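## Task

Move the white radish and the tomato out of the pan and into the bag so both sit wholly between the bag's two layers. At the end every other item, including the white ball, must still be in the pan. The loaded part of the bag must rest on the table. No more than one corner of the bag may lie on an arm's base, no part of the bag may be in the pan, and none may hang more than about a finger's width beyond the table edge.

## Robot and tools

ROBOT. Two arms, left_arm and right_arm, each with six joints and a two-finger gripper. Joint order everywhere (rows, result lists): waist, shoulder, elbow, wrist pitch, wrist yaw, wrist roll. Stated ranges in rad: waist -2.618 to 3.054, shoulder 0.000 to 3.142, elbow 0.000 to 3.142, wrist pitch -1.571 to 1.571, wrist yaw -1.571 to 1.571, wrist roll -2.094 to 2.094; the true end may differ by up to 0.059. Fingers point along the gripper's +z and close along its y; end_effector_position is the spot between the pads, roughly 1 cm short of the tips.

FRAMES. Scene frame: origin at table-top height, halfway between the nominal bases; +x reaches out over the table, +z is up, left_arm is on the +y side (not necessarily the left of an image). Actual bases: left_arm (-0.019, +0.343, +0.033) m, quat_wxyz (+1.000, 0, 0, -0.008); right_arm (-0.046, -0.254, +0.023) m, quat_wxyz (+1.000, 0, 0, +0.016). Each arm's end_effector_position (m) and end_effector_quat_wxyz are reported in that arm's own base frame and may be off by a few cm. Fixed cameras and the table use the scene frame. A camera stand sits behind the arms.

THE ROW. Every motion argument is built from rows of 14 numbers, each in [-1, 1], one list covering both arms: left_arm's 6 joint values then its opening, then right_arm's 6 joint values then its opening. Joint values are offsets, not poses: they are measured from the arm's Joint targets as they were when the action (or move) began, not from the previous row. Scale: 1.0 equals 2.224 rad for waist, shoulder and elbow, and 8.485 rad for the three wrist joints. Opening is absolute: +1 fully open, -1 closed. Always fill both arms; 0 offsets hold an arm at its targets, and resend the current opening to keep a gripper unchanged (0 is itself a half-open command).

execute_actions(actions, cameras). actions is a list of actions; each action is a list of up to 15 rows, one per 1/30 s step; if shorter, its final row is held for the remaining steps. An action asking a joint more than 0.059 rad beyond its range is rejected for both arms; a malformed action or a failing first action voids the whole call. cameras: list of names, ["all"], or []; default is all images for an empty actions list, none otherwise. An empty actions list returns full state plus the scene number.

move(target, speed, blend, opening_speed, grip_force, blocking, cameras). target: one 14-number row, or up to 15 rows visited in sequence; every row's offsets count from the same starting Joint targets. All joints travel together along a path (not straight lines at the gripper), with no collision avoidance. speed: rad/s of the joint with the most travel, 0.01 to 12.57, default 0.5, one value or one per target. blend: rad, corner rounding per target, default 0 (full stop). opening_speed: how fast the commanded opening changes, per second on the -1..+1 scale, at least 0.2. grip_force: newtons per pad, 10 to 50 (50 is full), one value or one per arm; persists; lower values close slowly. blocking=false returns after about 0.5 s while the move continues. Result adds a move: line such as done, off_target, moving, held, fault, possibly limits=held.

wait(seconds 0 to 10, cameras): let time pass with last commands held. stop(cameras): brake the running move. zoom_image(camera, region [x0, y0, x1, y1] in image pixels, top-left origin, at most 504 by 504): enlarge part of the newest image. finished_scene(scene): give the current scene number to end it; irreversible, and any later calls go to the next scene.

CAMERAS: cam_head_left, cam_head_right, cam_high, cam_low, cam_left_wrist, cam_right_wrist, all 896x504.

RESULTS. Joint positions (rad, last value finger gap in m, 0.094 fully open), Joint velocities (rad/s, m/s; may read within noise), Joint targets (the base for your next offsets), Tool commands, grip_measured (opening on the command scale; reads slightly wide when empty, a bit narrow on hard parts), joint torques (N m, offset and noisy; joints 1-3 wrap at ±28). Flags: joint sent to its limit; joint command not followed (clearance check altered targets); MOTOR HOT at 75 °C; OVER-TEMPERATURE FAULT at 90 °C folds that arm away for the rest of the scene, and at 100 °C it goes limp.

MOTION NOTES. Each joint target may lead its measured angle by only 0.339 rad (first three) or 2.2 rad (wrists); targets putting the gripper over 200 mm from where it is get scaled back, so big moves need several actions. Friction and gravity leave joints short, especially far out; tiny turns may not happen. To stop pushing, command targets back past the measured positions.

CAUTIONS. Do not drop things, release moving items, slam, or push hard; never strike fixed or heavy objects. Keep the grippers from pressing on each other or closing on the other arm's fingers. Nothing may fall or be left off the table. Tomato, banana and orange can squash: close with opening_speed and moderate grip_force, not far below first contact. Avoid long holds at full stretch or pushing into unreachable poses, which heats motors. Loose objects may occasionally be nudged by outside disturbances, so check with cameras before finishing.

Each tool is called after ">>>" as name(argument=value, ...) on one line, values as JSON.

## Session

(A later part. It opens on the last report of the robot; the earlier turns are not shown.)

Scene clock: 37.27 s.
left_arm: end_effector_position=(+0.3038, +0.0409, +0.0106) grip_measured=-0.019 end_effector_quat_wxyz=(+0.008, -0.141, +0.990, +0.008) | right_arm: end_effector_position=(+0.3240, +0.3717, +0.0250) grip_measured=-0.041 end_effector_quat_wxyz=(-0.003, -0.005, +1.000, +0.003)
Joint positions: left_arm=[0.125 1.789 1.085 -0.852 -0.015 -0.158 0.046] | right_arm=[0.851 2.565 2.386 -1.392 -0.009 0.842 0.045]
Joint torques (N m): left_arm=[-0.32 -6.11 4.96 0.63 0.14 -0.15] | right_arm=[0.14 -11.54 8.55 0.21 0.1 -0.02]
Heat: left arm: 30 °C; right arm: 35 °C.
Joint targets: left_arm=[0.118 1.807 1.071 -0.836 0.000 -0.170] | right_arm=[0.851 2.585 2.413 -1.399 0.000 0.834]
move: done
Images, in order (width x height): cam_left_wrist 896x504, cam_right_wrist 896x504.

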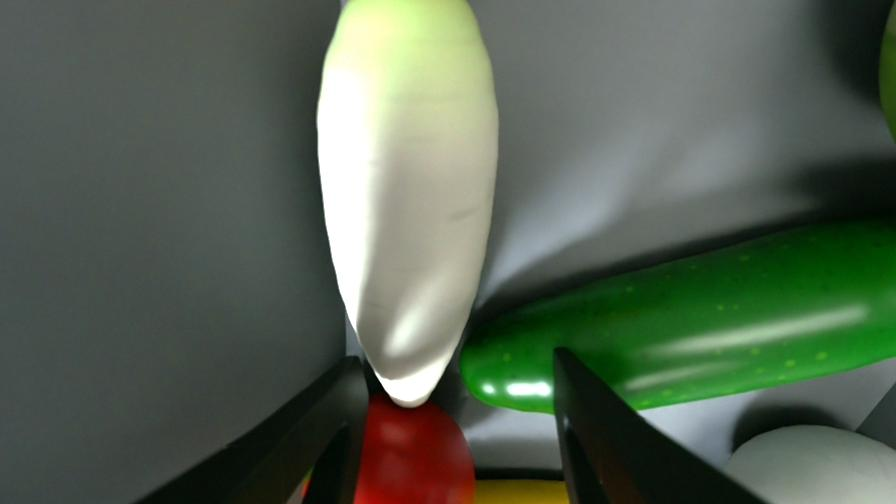

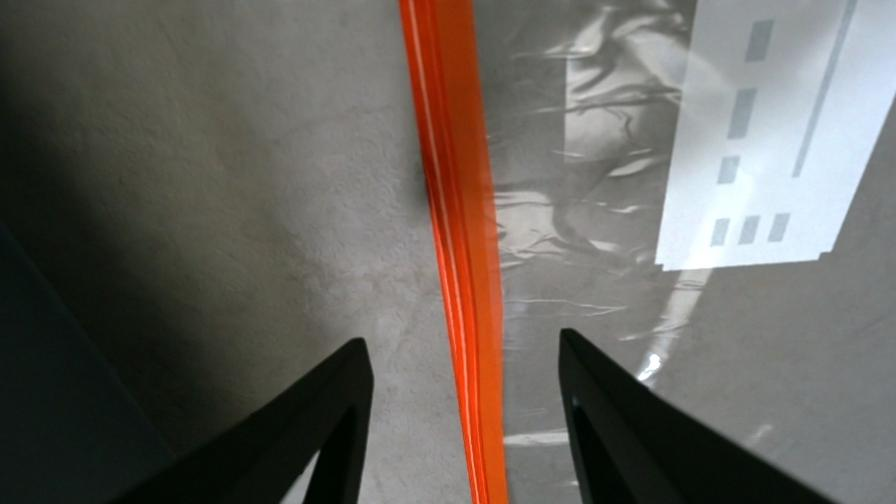

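>>> move(target=[[0,-0.0242,0.0351,-0.0154,0,0,0.064, 0,0,0,0,0,0,-0.04],[0.0217,0.046,0.1347,-0.0231,0,0.0062,0.064, 0,0,0,0,0,0,-0.04],[0.0217,0.065,0.1009,-0.0093,0,0.0062,0.064, -0.0054,0.0192,-0.0029,0.0058,0,-0.0005,-0.04]], speed=[0.4,0.5,0.2], blend=[0.03,0.03,0], cameras=["cam_right_wrist","cam_left_wrist"])

Scene clock: 45.33 s.
left_arm: end_effector_position=(+0.3464, +0.0592, +0.0165) grip_measured=+0.062 end_effector_quat_wxyz=(+0.008, -0.146, +0.989, +0.007) | right_arm: end_effector_position=(+0.3288, +0.3722, +0.0038) grip_measured=-0.041 end_effector_quat_wxyz=(-0.007, -0.004, +1.000, -0.002)
Joint positions: left_arm=[0.162 1.935 1.305 -0.925 -0.014 -0.13 0.05] | right_arm=[0.844 2.609 2.386 -1.36 -0.009 0.837 0.045]
Joint torques (N m): left_arm=[0.55 -7.69 5.6 0.56 0.12 0.07] | right_arm=[-0.57 -11.86 7.92 0.35 0.09 -0.02]
Heat: left arm: 30 °C; right arm: 36 °C.
Joint targets: left_arm=[0.166 1.951 1.296 -0.914 0.000 -0.117] | right_arm=[0.839 2.628 2.407 -1.350 0.000 0.830]
move: done
Images, in order (width x height): cam_left_wrist 896x504, cam_right_wrist 896x504.

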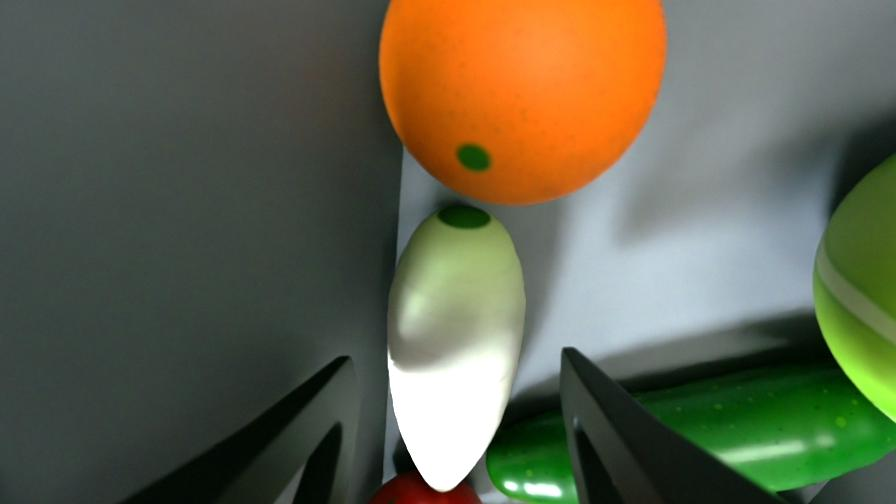

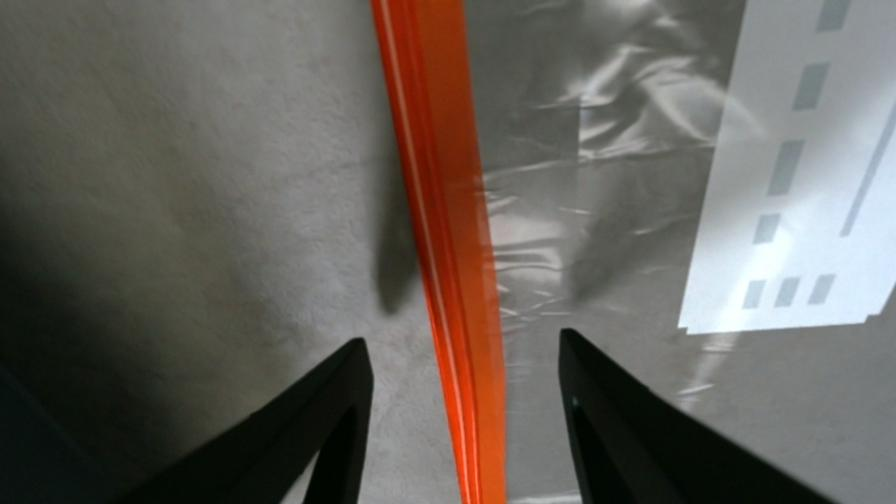

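>>> move(target=[-0.004,0.0179,-0.0192,0.0095,0,-0.0012,0.064, 0,0.0069,-0.01,0.0044,0,0,-0.04], speed=0.12, cameras=["cam_right_wrist","cam_left_wrist"])

Scene clock: 47.67 s.
left_arm: end_effector_position=(+0.3477, +0.0590, -0.0054) grip_measured=+0.062 end_effector_quat_wxyz=(+0.009, -0.145, +0.989, +0.006) | right_arm: end_effector_position=(+0.3338, +0.3779, -0.0028) grip_measured=-0.041 end_effector_quat_wxyz=(+0.000, -0.004, +1.000, +0.007)
Joint positions: left_arm=[0.162 1.973 1.264 -0.844 -0.012 -0.13 0.05] | right_arm=[0.844 2.623 2.386 -1.323 -0.009 0.837 0.045]
Joint torques (N m): left_arm=[-0.2 -7.66 5.26 0.57 0.11 -0.02] | right_arm=[-0.53 -11.84 5.86 0.34 0.09 -0.03]
Heat: left arm: 30 °C; right arm: 37 °C.
Joint targets: left_arm=[0.157 1.991 1.253 -0.834 0.000 -0.128] | right_arm=[0.839 2.643 2.385 -1.312 0.000 0.830]
move: done
Images, in order (width x height): cam_left_wrist 896x504, cam_right_wrist 896x504.

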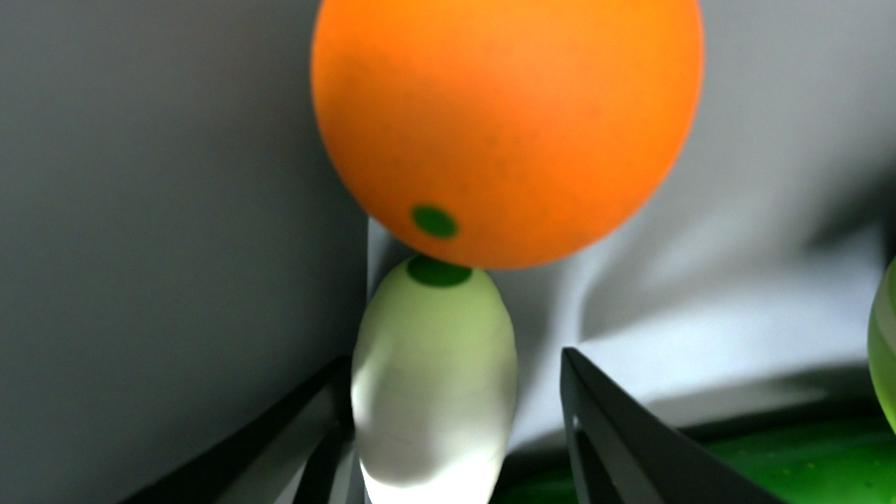

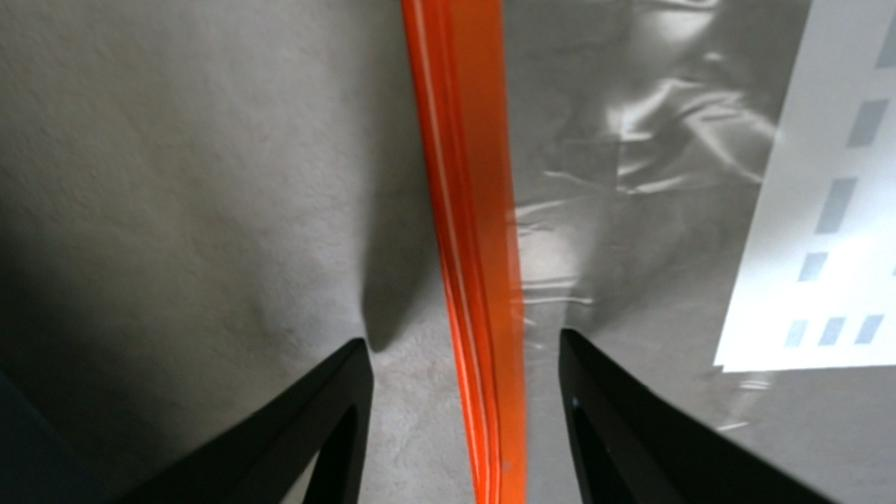

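>>> zoom_image(camera="cam_right_wrist", region=[330, 200, 630, 504])

>>> zoom_image(camera="cam_left_wrist", region=[300, 230, 640, 504])

Scaled by 1.658 from the camera's 896x504 image, which has a finer 1280x720 frame.

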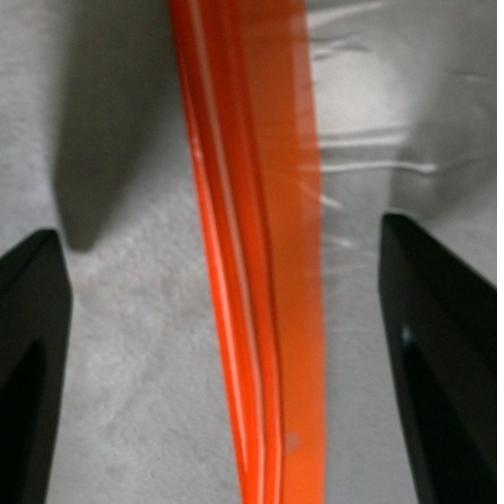

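Scaled by 1.482 from the camera's 896x504 image, which has a finer 1280x720 frame.

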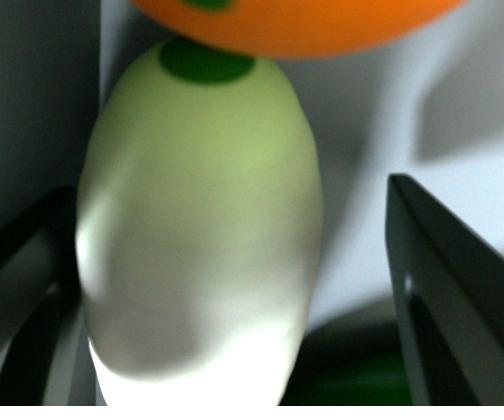

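>>> move(target=[0,0,0,0,0,0,-0.28, 0,0.0,-0.0068,0.0018,0,0,-0.04], speed=0.1, grip_force=[35, 50], cameras=["cam_right_wrist","cam_left_wrist"])

Scene clock: 49.67 s.
left_arm: end_effector_position=(+0.3479, +0.0590, -0.0054) grip_measured=-0.274 end_effector_quat_wxyz=(+0.009, -0.145, +0.989, +0.006) | right_arm: end_effector_position=(+0.3343, +0.3784, -0.0060) grip_measured=-0.041 end_effector_quat_wxyz=(+0.001, -0.004, +1.000, +0.008)
Joint positions: left_arm=[0.162 1.973 1.264 -0.844 -0.012 -0.13 0.034] | right_arm=[0.844 2.623 2.374 -1.308 -0.009 0.837 0.045]
Joint torques (N m): left_arm=[-0.14 -7.64 5.3 0.56 0.11 -0.02] | right_arm=[-0.53 -11.82 5.59 0.37 0.09 -0.03]
Heat: left arm: 29 °C; right arm: 38 °C.
Joint targets: left_arm=[0.157 1.991 1.253 -0.834 0.000 -0.128] | right_arm=[0.839 2.643 2.369 -1.297 0.000 0.830]
grip_force (N): 35, 50
move: done
Images, in order (width x height): cam_left_wrist 896x504, cam_right_wrist 896x504.

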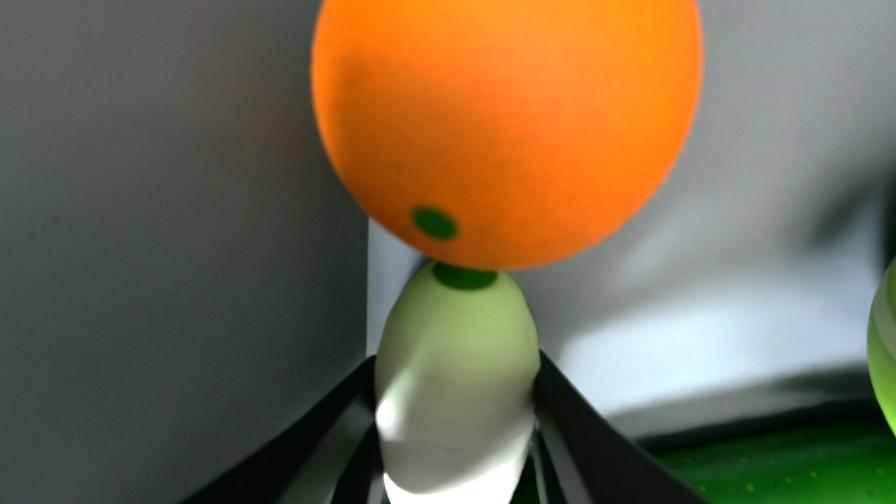

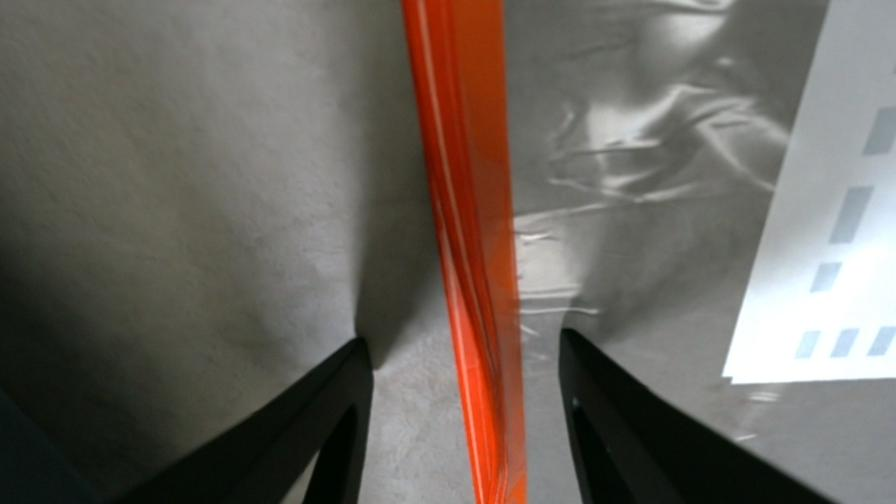

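>>> move(target=[0,-0.0558,0.1722,-0.0596,0,0,-0.28, 0,0,0,0,0,0,-1], speed=0.3, opening_speed=0.7, cameras=["cam_right_wrist","cam_left_wrist"])

>>> zoom_image(camera="cam_right_wrist", region=[330, 180, 630, 480])

Scene clock: 52.60 s.
left_arm: end_effector_position=(+0.3430, +0.0582, +0.1077) grip_measured=-0.274 end_effector_quat_wxyz=(-0.015, -0.145, +0.989, +0.006) | right_arm: end_effector_position=(+0.3343, +0.3784, -0.0060) grip_measured=-0.989 end_effector_quat_wxyz=(+0.001, -0.004, +1.000, +0.008)
Joint positions: left_arm=[0.162 1.891 1.618 -1.327 -0.012 -0.13 0.034] | right_arm=[0.844 2.623 2.374 -1.308 -0.009 0.836 0.001]
Joint torques (N m): left_arm=[-0.17 -10.82 8.7 0.18 0.11 -0.03] | right_arm=[-0.54 -11.85 5.59 0.39 0.09 -0.02]
Heat: left arm: 30 °C; right arm: 39 °C.
Joint targets: left_arm=[0.157 1.867 1.636 -1.339 0.000 -0.128] | right_arm=[0.839 2.643 2.369 -1.297 0.000 0.830]
grip_force (N): 35, 50
move: done
Images, in order (width x height): cam_left_wrist 896x504, cam_right_wrist 896x504.

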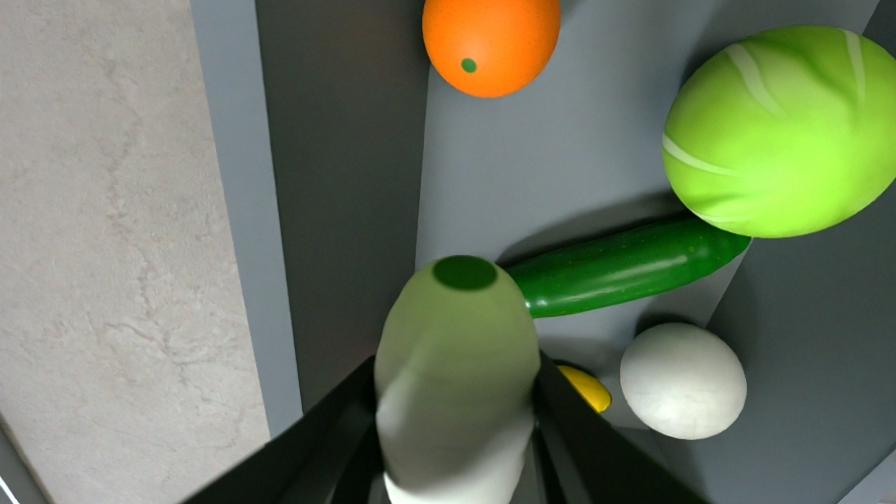

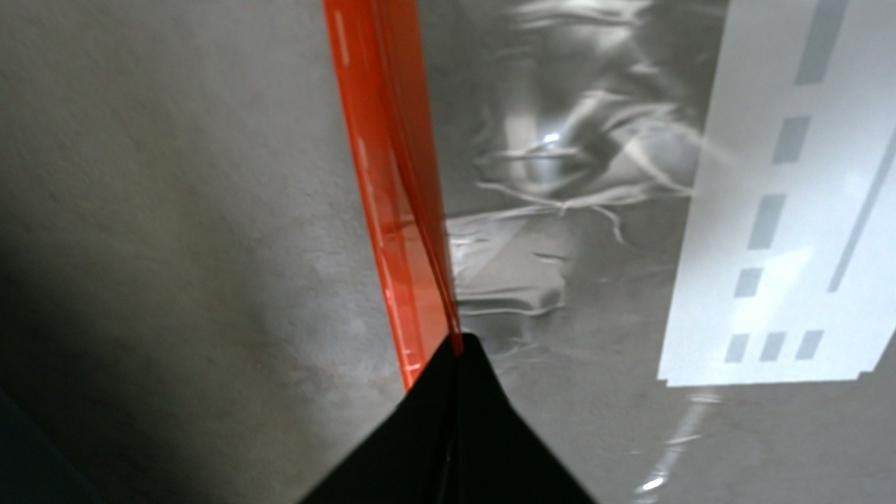

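Scaled by 1.680 from the camera's 896x504 image, which has a finer 1280x720 frame.

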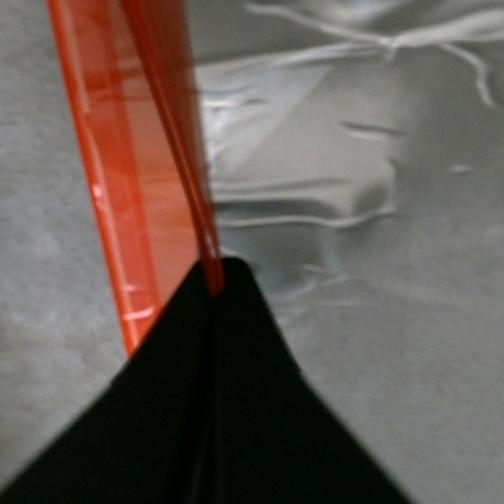

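>>> move(target=[[0,0,0,0,0,0,-0.28, -0.0051,-0.1477,-0.1567,0.023,0,0,-1],[-0.2664,-0.0308,0.045,-0.0199,0,-0.2265,-0.28, -0.0442,-0.4172,-0.5805,0.1251,0,0.0024,-1]], speed=[0.25,0.6], blend=[0.03,0], cameras=["all"])

Scene clock: 61.43 s.
left_arm: end_effector_position=(+0.2987, -0.1356, +0.1538) grip_measured=-0.274 end_effector_quat_wxyz=(+0.000, +0.719, -0.695, -0.019) | right_arm: end_effector_position=(+0.3263, +0.3040, +0.0672) grip_measured=-0.989 end_effector_quat_wxyz=(+0.217, +0.045, +0.948, +0.227)
Joint positions: left_arm=[-0.432 1.826 1.716 -1.496 -0.012 -2.037 0.034] | right_arm=[0.747 1.759 1.082 -0.255 -0.009 0.843 0.001]
Joint torques (N m): left_arm=[-0.01 -10.36 8.75 0.07 0.04 -0.17] | right_arm=[-0.61 -11.97 6.11 1.5 0.09 0.1]
Heat: left arm: 30 °C; right arm: 43 °C.
Joint targets: left_arm=[-0.435 1.799 1.736 -1.508 0.000 -2.049] | right_arm=[0.740 1.715 1.078 -0.236 0.000 0.850]
grip_force (N): 35, 50
move: off_target (right_arm); right_arm: the shoulder is farthest, 0.044 rad from its target

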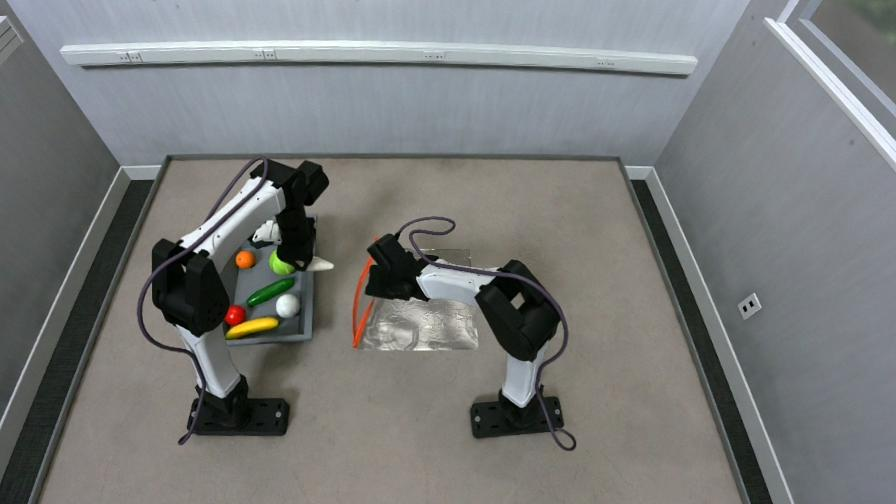

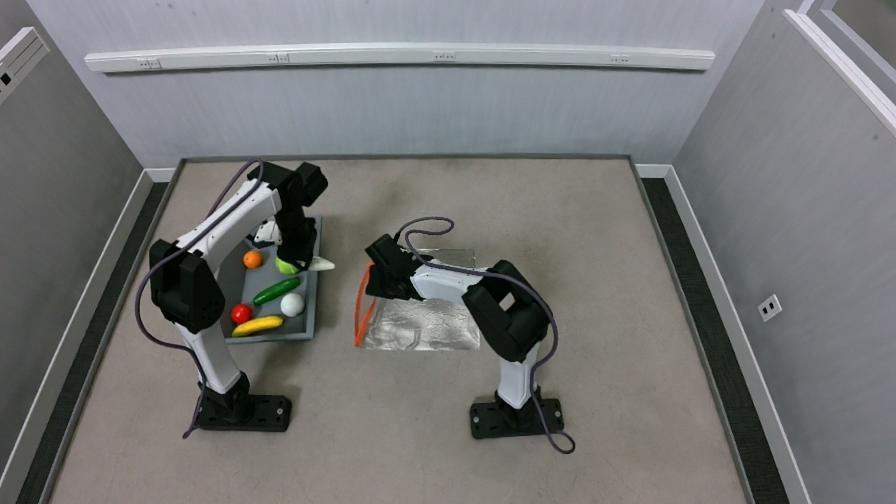

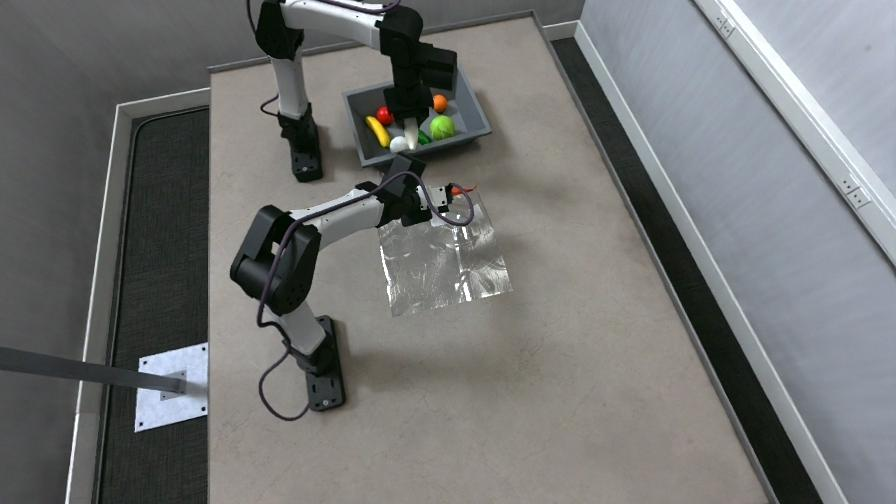

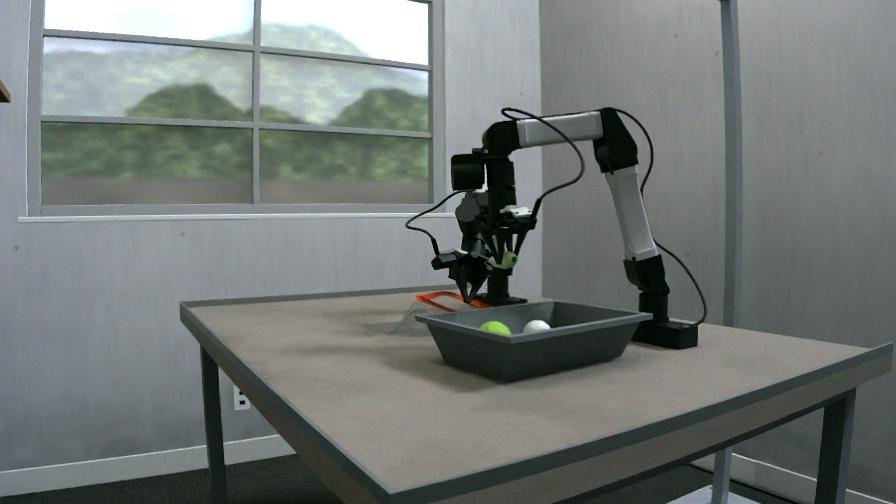

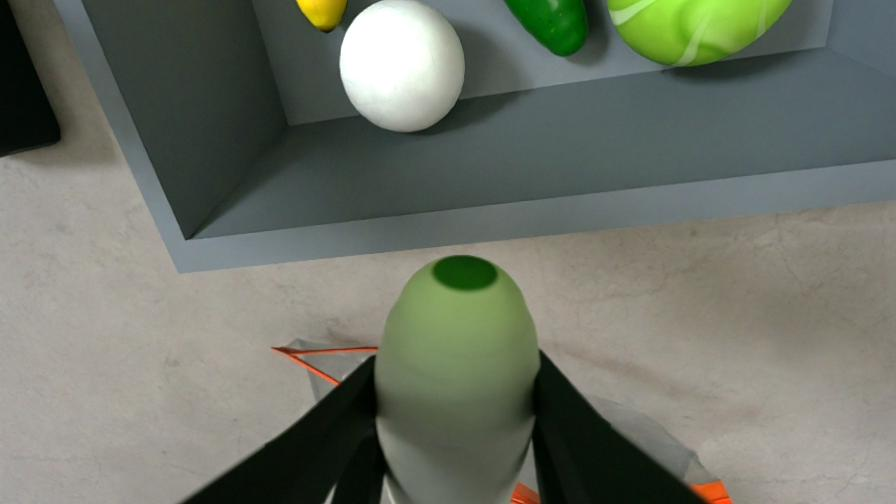

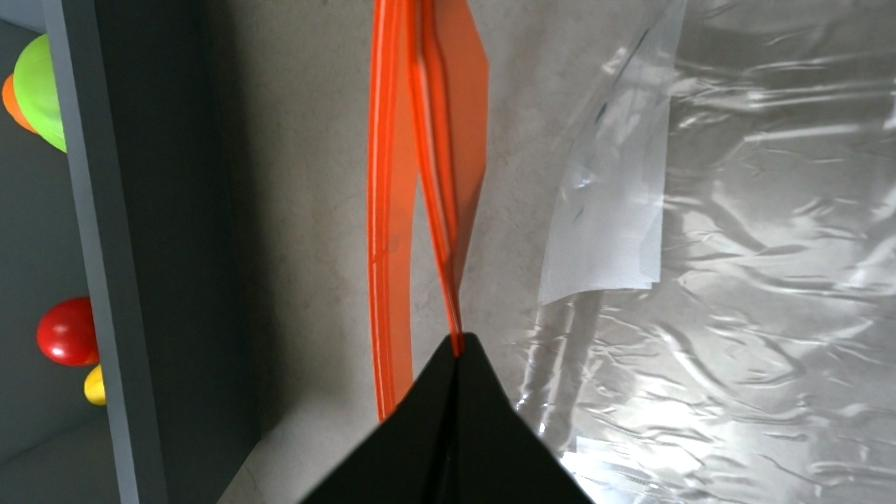

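>>> zoom_image(camera="cam_low", region=[370, 180, 570, 360])

>>> zoom_image(camera="cam_high", region=[330, 100, 530, 330])

>>> zoom_image(camera="cam_head_left", region=[280, 200, 490, 370])

Scaled by 2.520 from the camera's 896x504 image, which has a finer 1280x720 frame.

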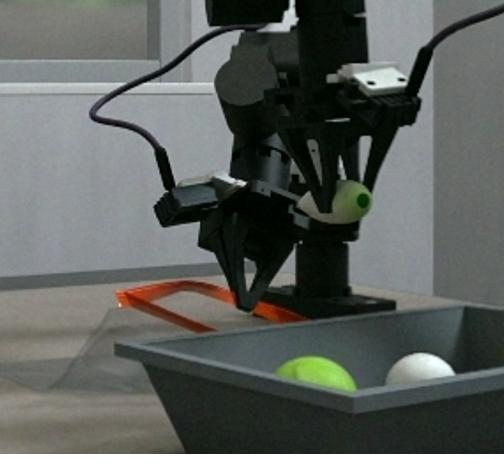

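Scaled by 2.191 from the camera's 896x504 image, which has a finer 1280x720 frame.

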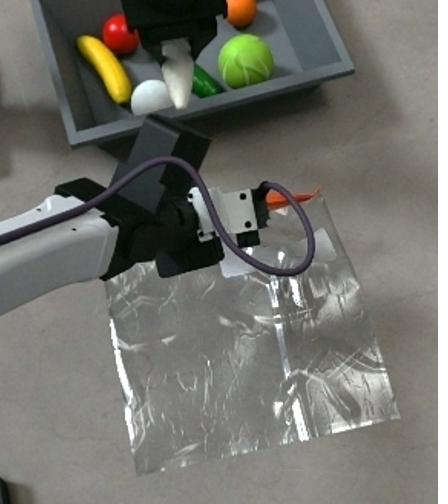

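Scaled by 2.400 from the camera's 896x504 image, which has a finer 1280x720 frame.

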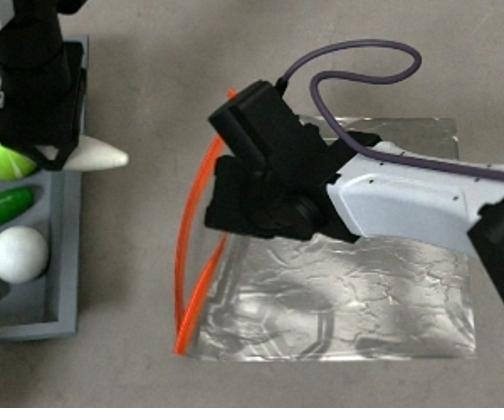

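>>> move(target=[[-0.0441,0.0277,-0.1385,0.0436,0,0,-0.28, 0,0,0,0,0,0,-1],[-0.0878,0.0994,-0.1935,0.0768,0,-0.0013,-0.28, 0,0,0,0,0,0,-1]], speed=[0.4,0.3], blend=[0.05,0], cameras=["all"])

>>> zoom_image(camera="cam_head_left", region=[280, 200, 490, 370])

>>> zoom_image(camera="cam_low", region=[370, 200, 570, 360])

Scene clock: 74.67 s.
left_arm: end_effector_position=(+0.2923, -0.2068, -0.0021) grip_measured=-0.274 end_effector_quat_wxyz=(+0.009, -0.655, +0.755, +0.002) | right_arm: end_effector_position=(+0.3264, +0.3040, +0.0672) grip_measured=-0.989 end_effector_quat_wxyz=(+0.217, +0.045, +0.948, +0.227)
Joint positions: left_arm=[-0.624 2 1.318 -0.889 -0.018 -2.054 0.034] | right_arm=[0.747 1.759 1.082 -0.255 -0.009 0.843 0.001]
Joint torques (N m): left_arm=[-0.28 -7.68 5 0.64 0.09 -0.1] | right_arm=[-0.61 -11.99 6.12 1.5 0.09 0.09]
Heat: left arm: 33 °C; right arm: 45 °C.
Joint targets: left_arm=[-0.631 2.020 1.306 -0.857 0.000 -2.060] | right_arm=[0.740 1.715 1.078 -0.235 0.000 0.850]
grip_force (N): 35, 50
move: off_target (right_arm); right_arm: the shoulder is farthest, 0.044 rad from its target

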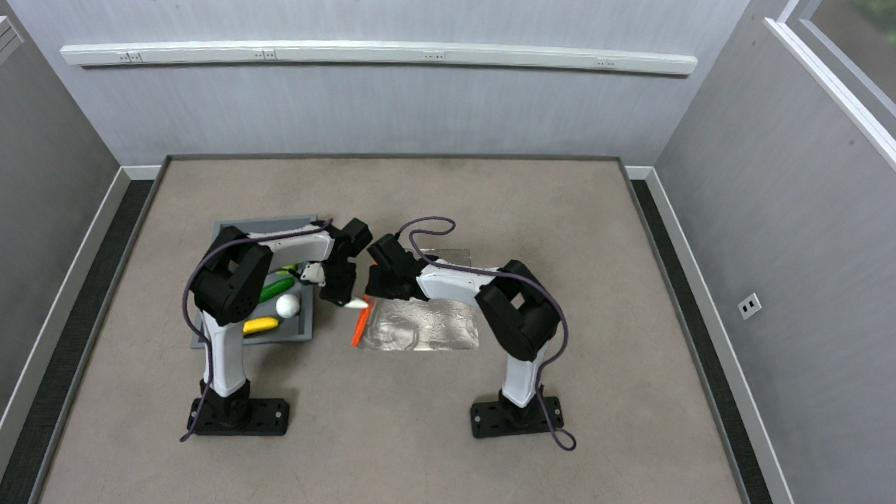

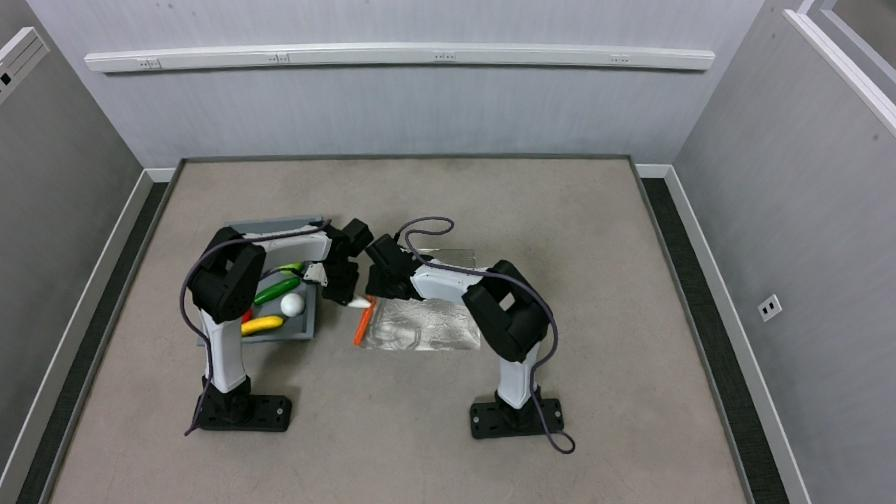

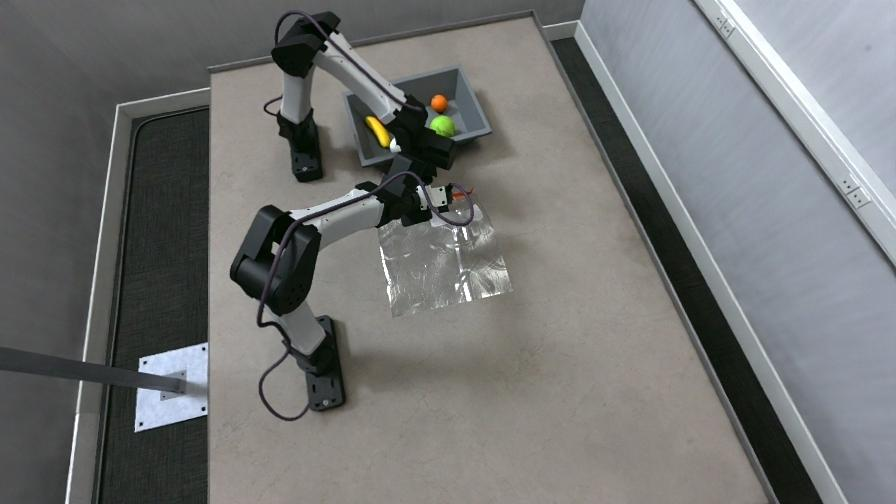

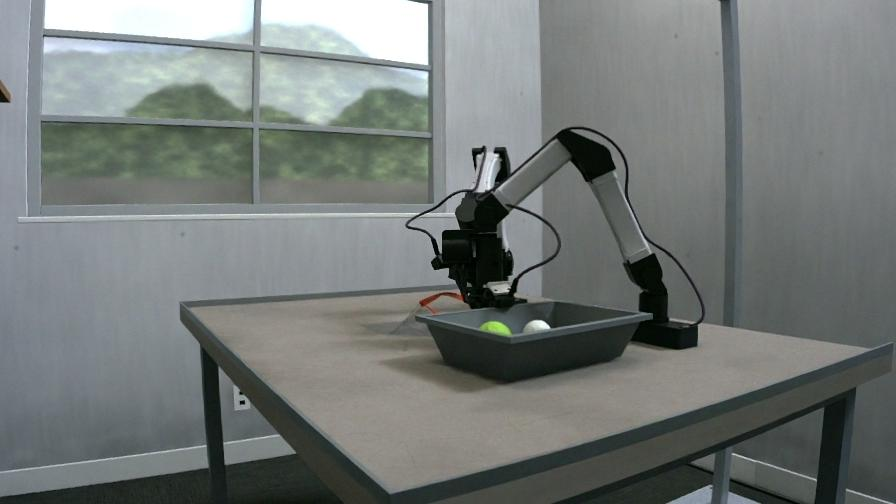

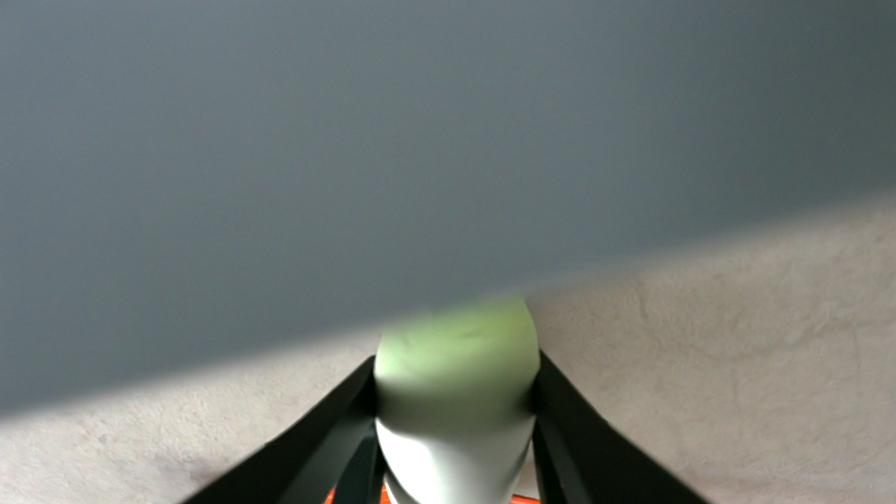

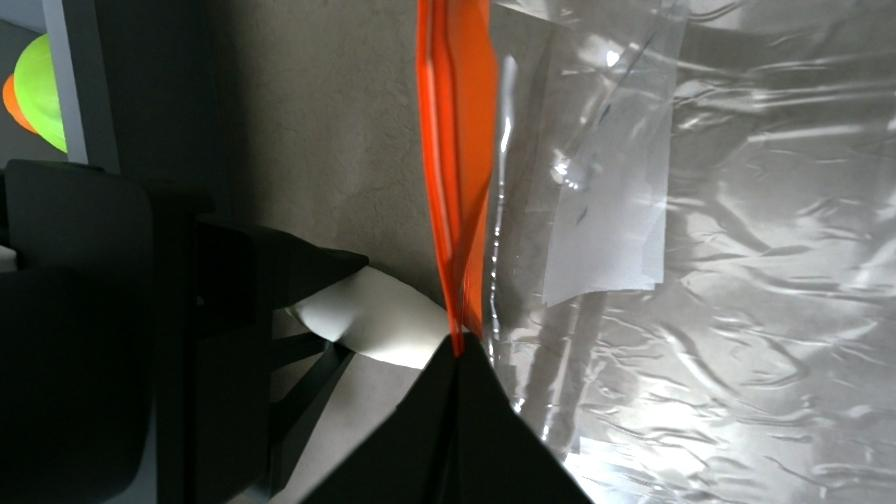

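Scaled by 2.400 from the camera's 896x504 image, which has a finer 1280x720 frame.

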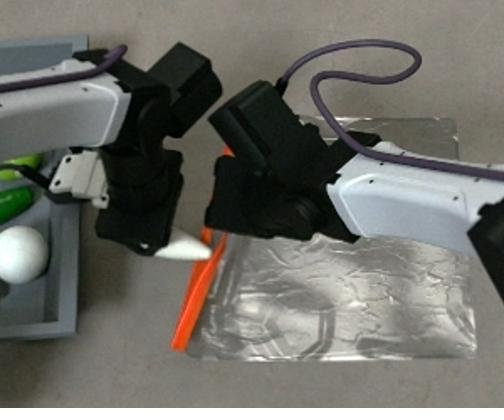

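Scaled by 2.520 from the camera's 896x504 image, which has a finer 1280x720 frame.

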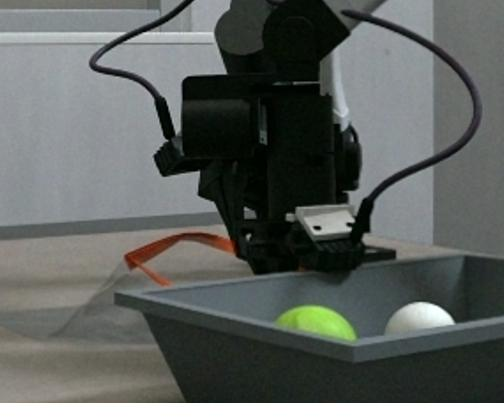

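>>> move(target=[0.0541,-0.0706,-0.0179,-0.0138,0,0,-0.28, 0,0,0,0,0,0,-1], speed=0.3, cameras=["cam_low","cam_head_left","cam_right_wrist","cam_left_wrist"])

>>> zoom_image(camera="cam_low", region=[370, 200, 570, 360])

>>> zoom_image(camera="cam_head_left", region=[310, 220, 430, 370])

Scene clock: 77.40 s.
left_arm: end_effector_position=(+0.2961, -0.1656, +0.0278) grip_measured=-0.274 end_effector_quat_wxyz=(-0.007, +0.696, -0.718, +0.003) | right_arm: end_effector_position=(+0.3264, +0.3040, +0.0672) grip_measured=-0.989 end_effector_quat_wxyz=(+0.217, +0.045, +0.948, +0.227)
Joint positions: left_arm=[-0.516 1.882 1.281 -0.96 -0.011 -2.055 0.034] | right_arm=[0.747 1.759 1.082 -0.255 -0.009 0.843 0.001]
Joint torques (N m): left_arm=[0.65 -9.94 5.03 0.14 0.04 -0.09] | right_arm=[-0.62 -11.97 6.11 1.5 0.09 0.08]
Heat: left arm: 34 °C; right arm: 46 °C.
Joint targets: left_arm=[-0.510 1.863 1.266 -0.974 0.000 -2.060] | right_arm=[0.740 1.715 1.078 -0.236 0.000 0.850]
grip_force (N): 35, 50
move: off_target (right_arm); right_arm: the shoulder is farthest, 0.044 rad from its target
Images, in order (width x height): cam_head_left 896x504, cam_low 896x504, cam_left_wrist 896x504, cam_right_wrist 896x504.

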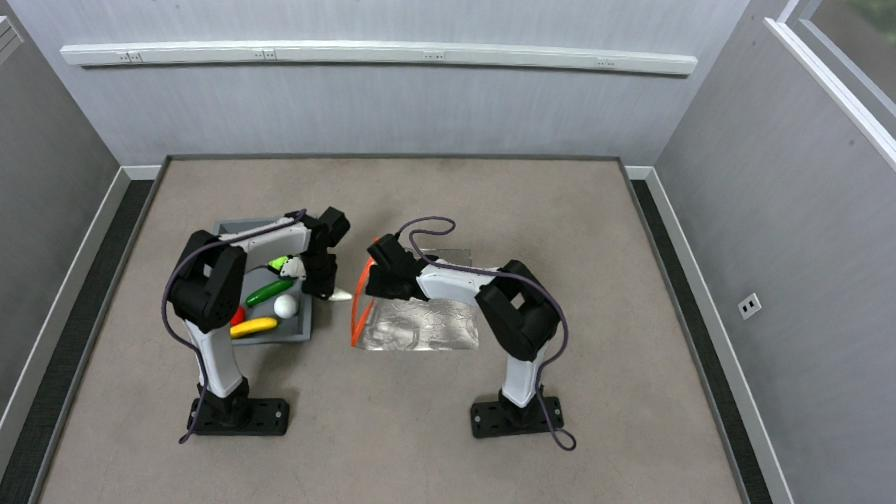

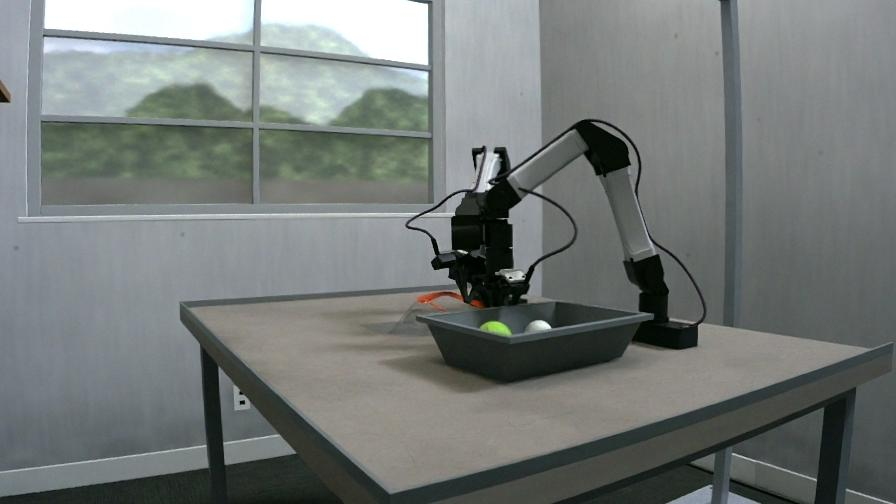

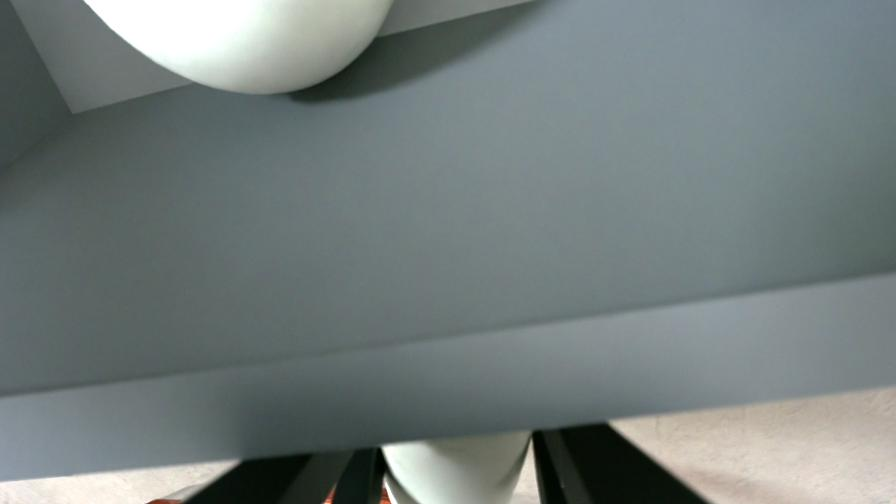

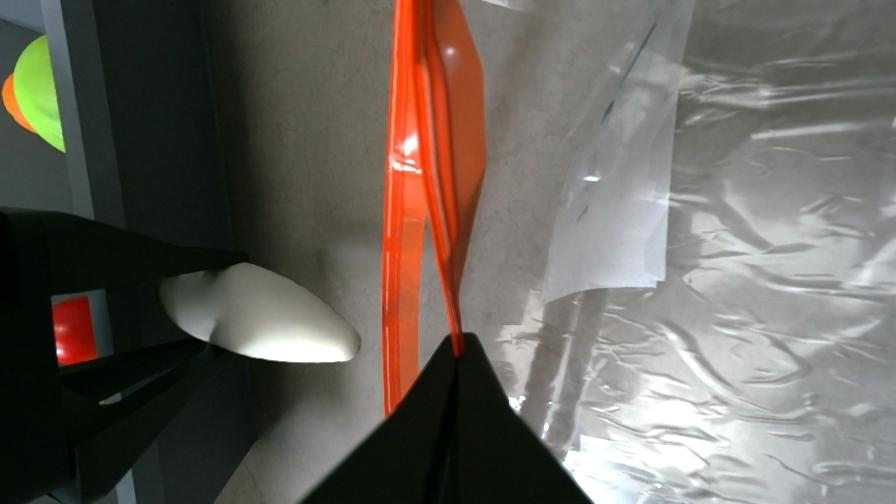

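Scaled by 2.520 from the camera's 896x504 image, which has a finer 1280x720 frame.

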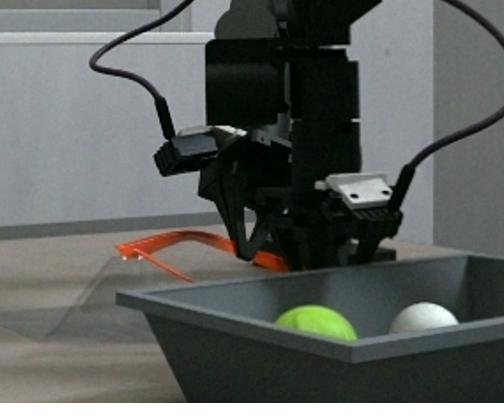

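Scaled by 3.360 from the camera's 896x504 image, which has a finer 1280x720 frame.

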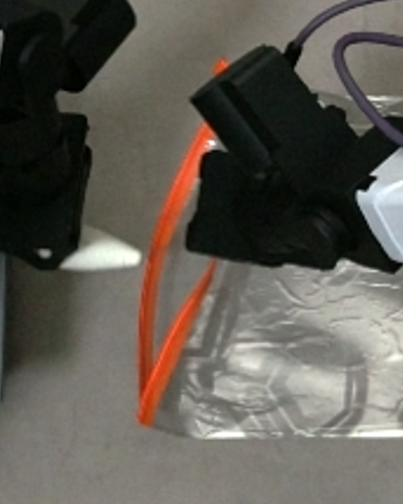

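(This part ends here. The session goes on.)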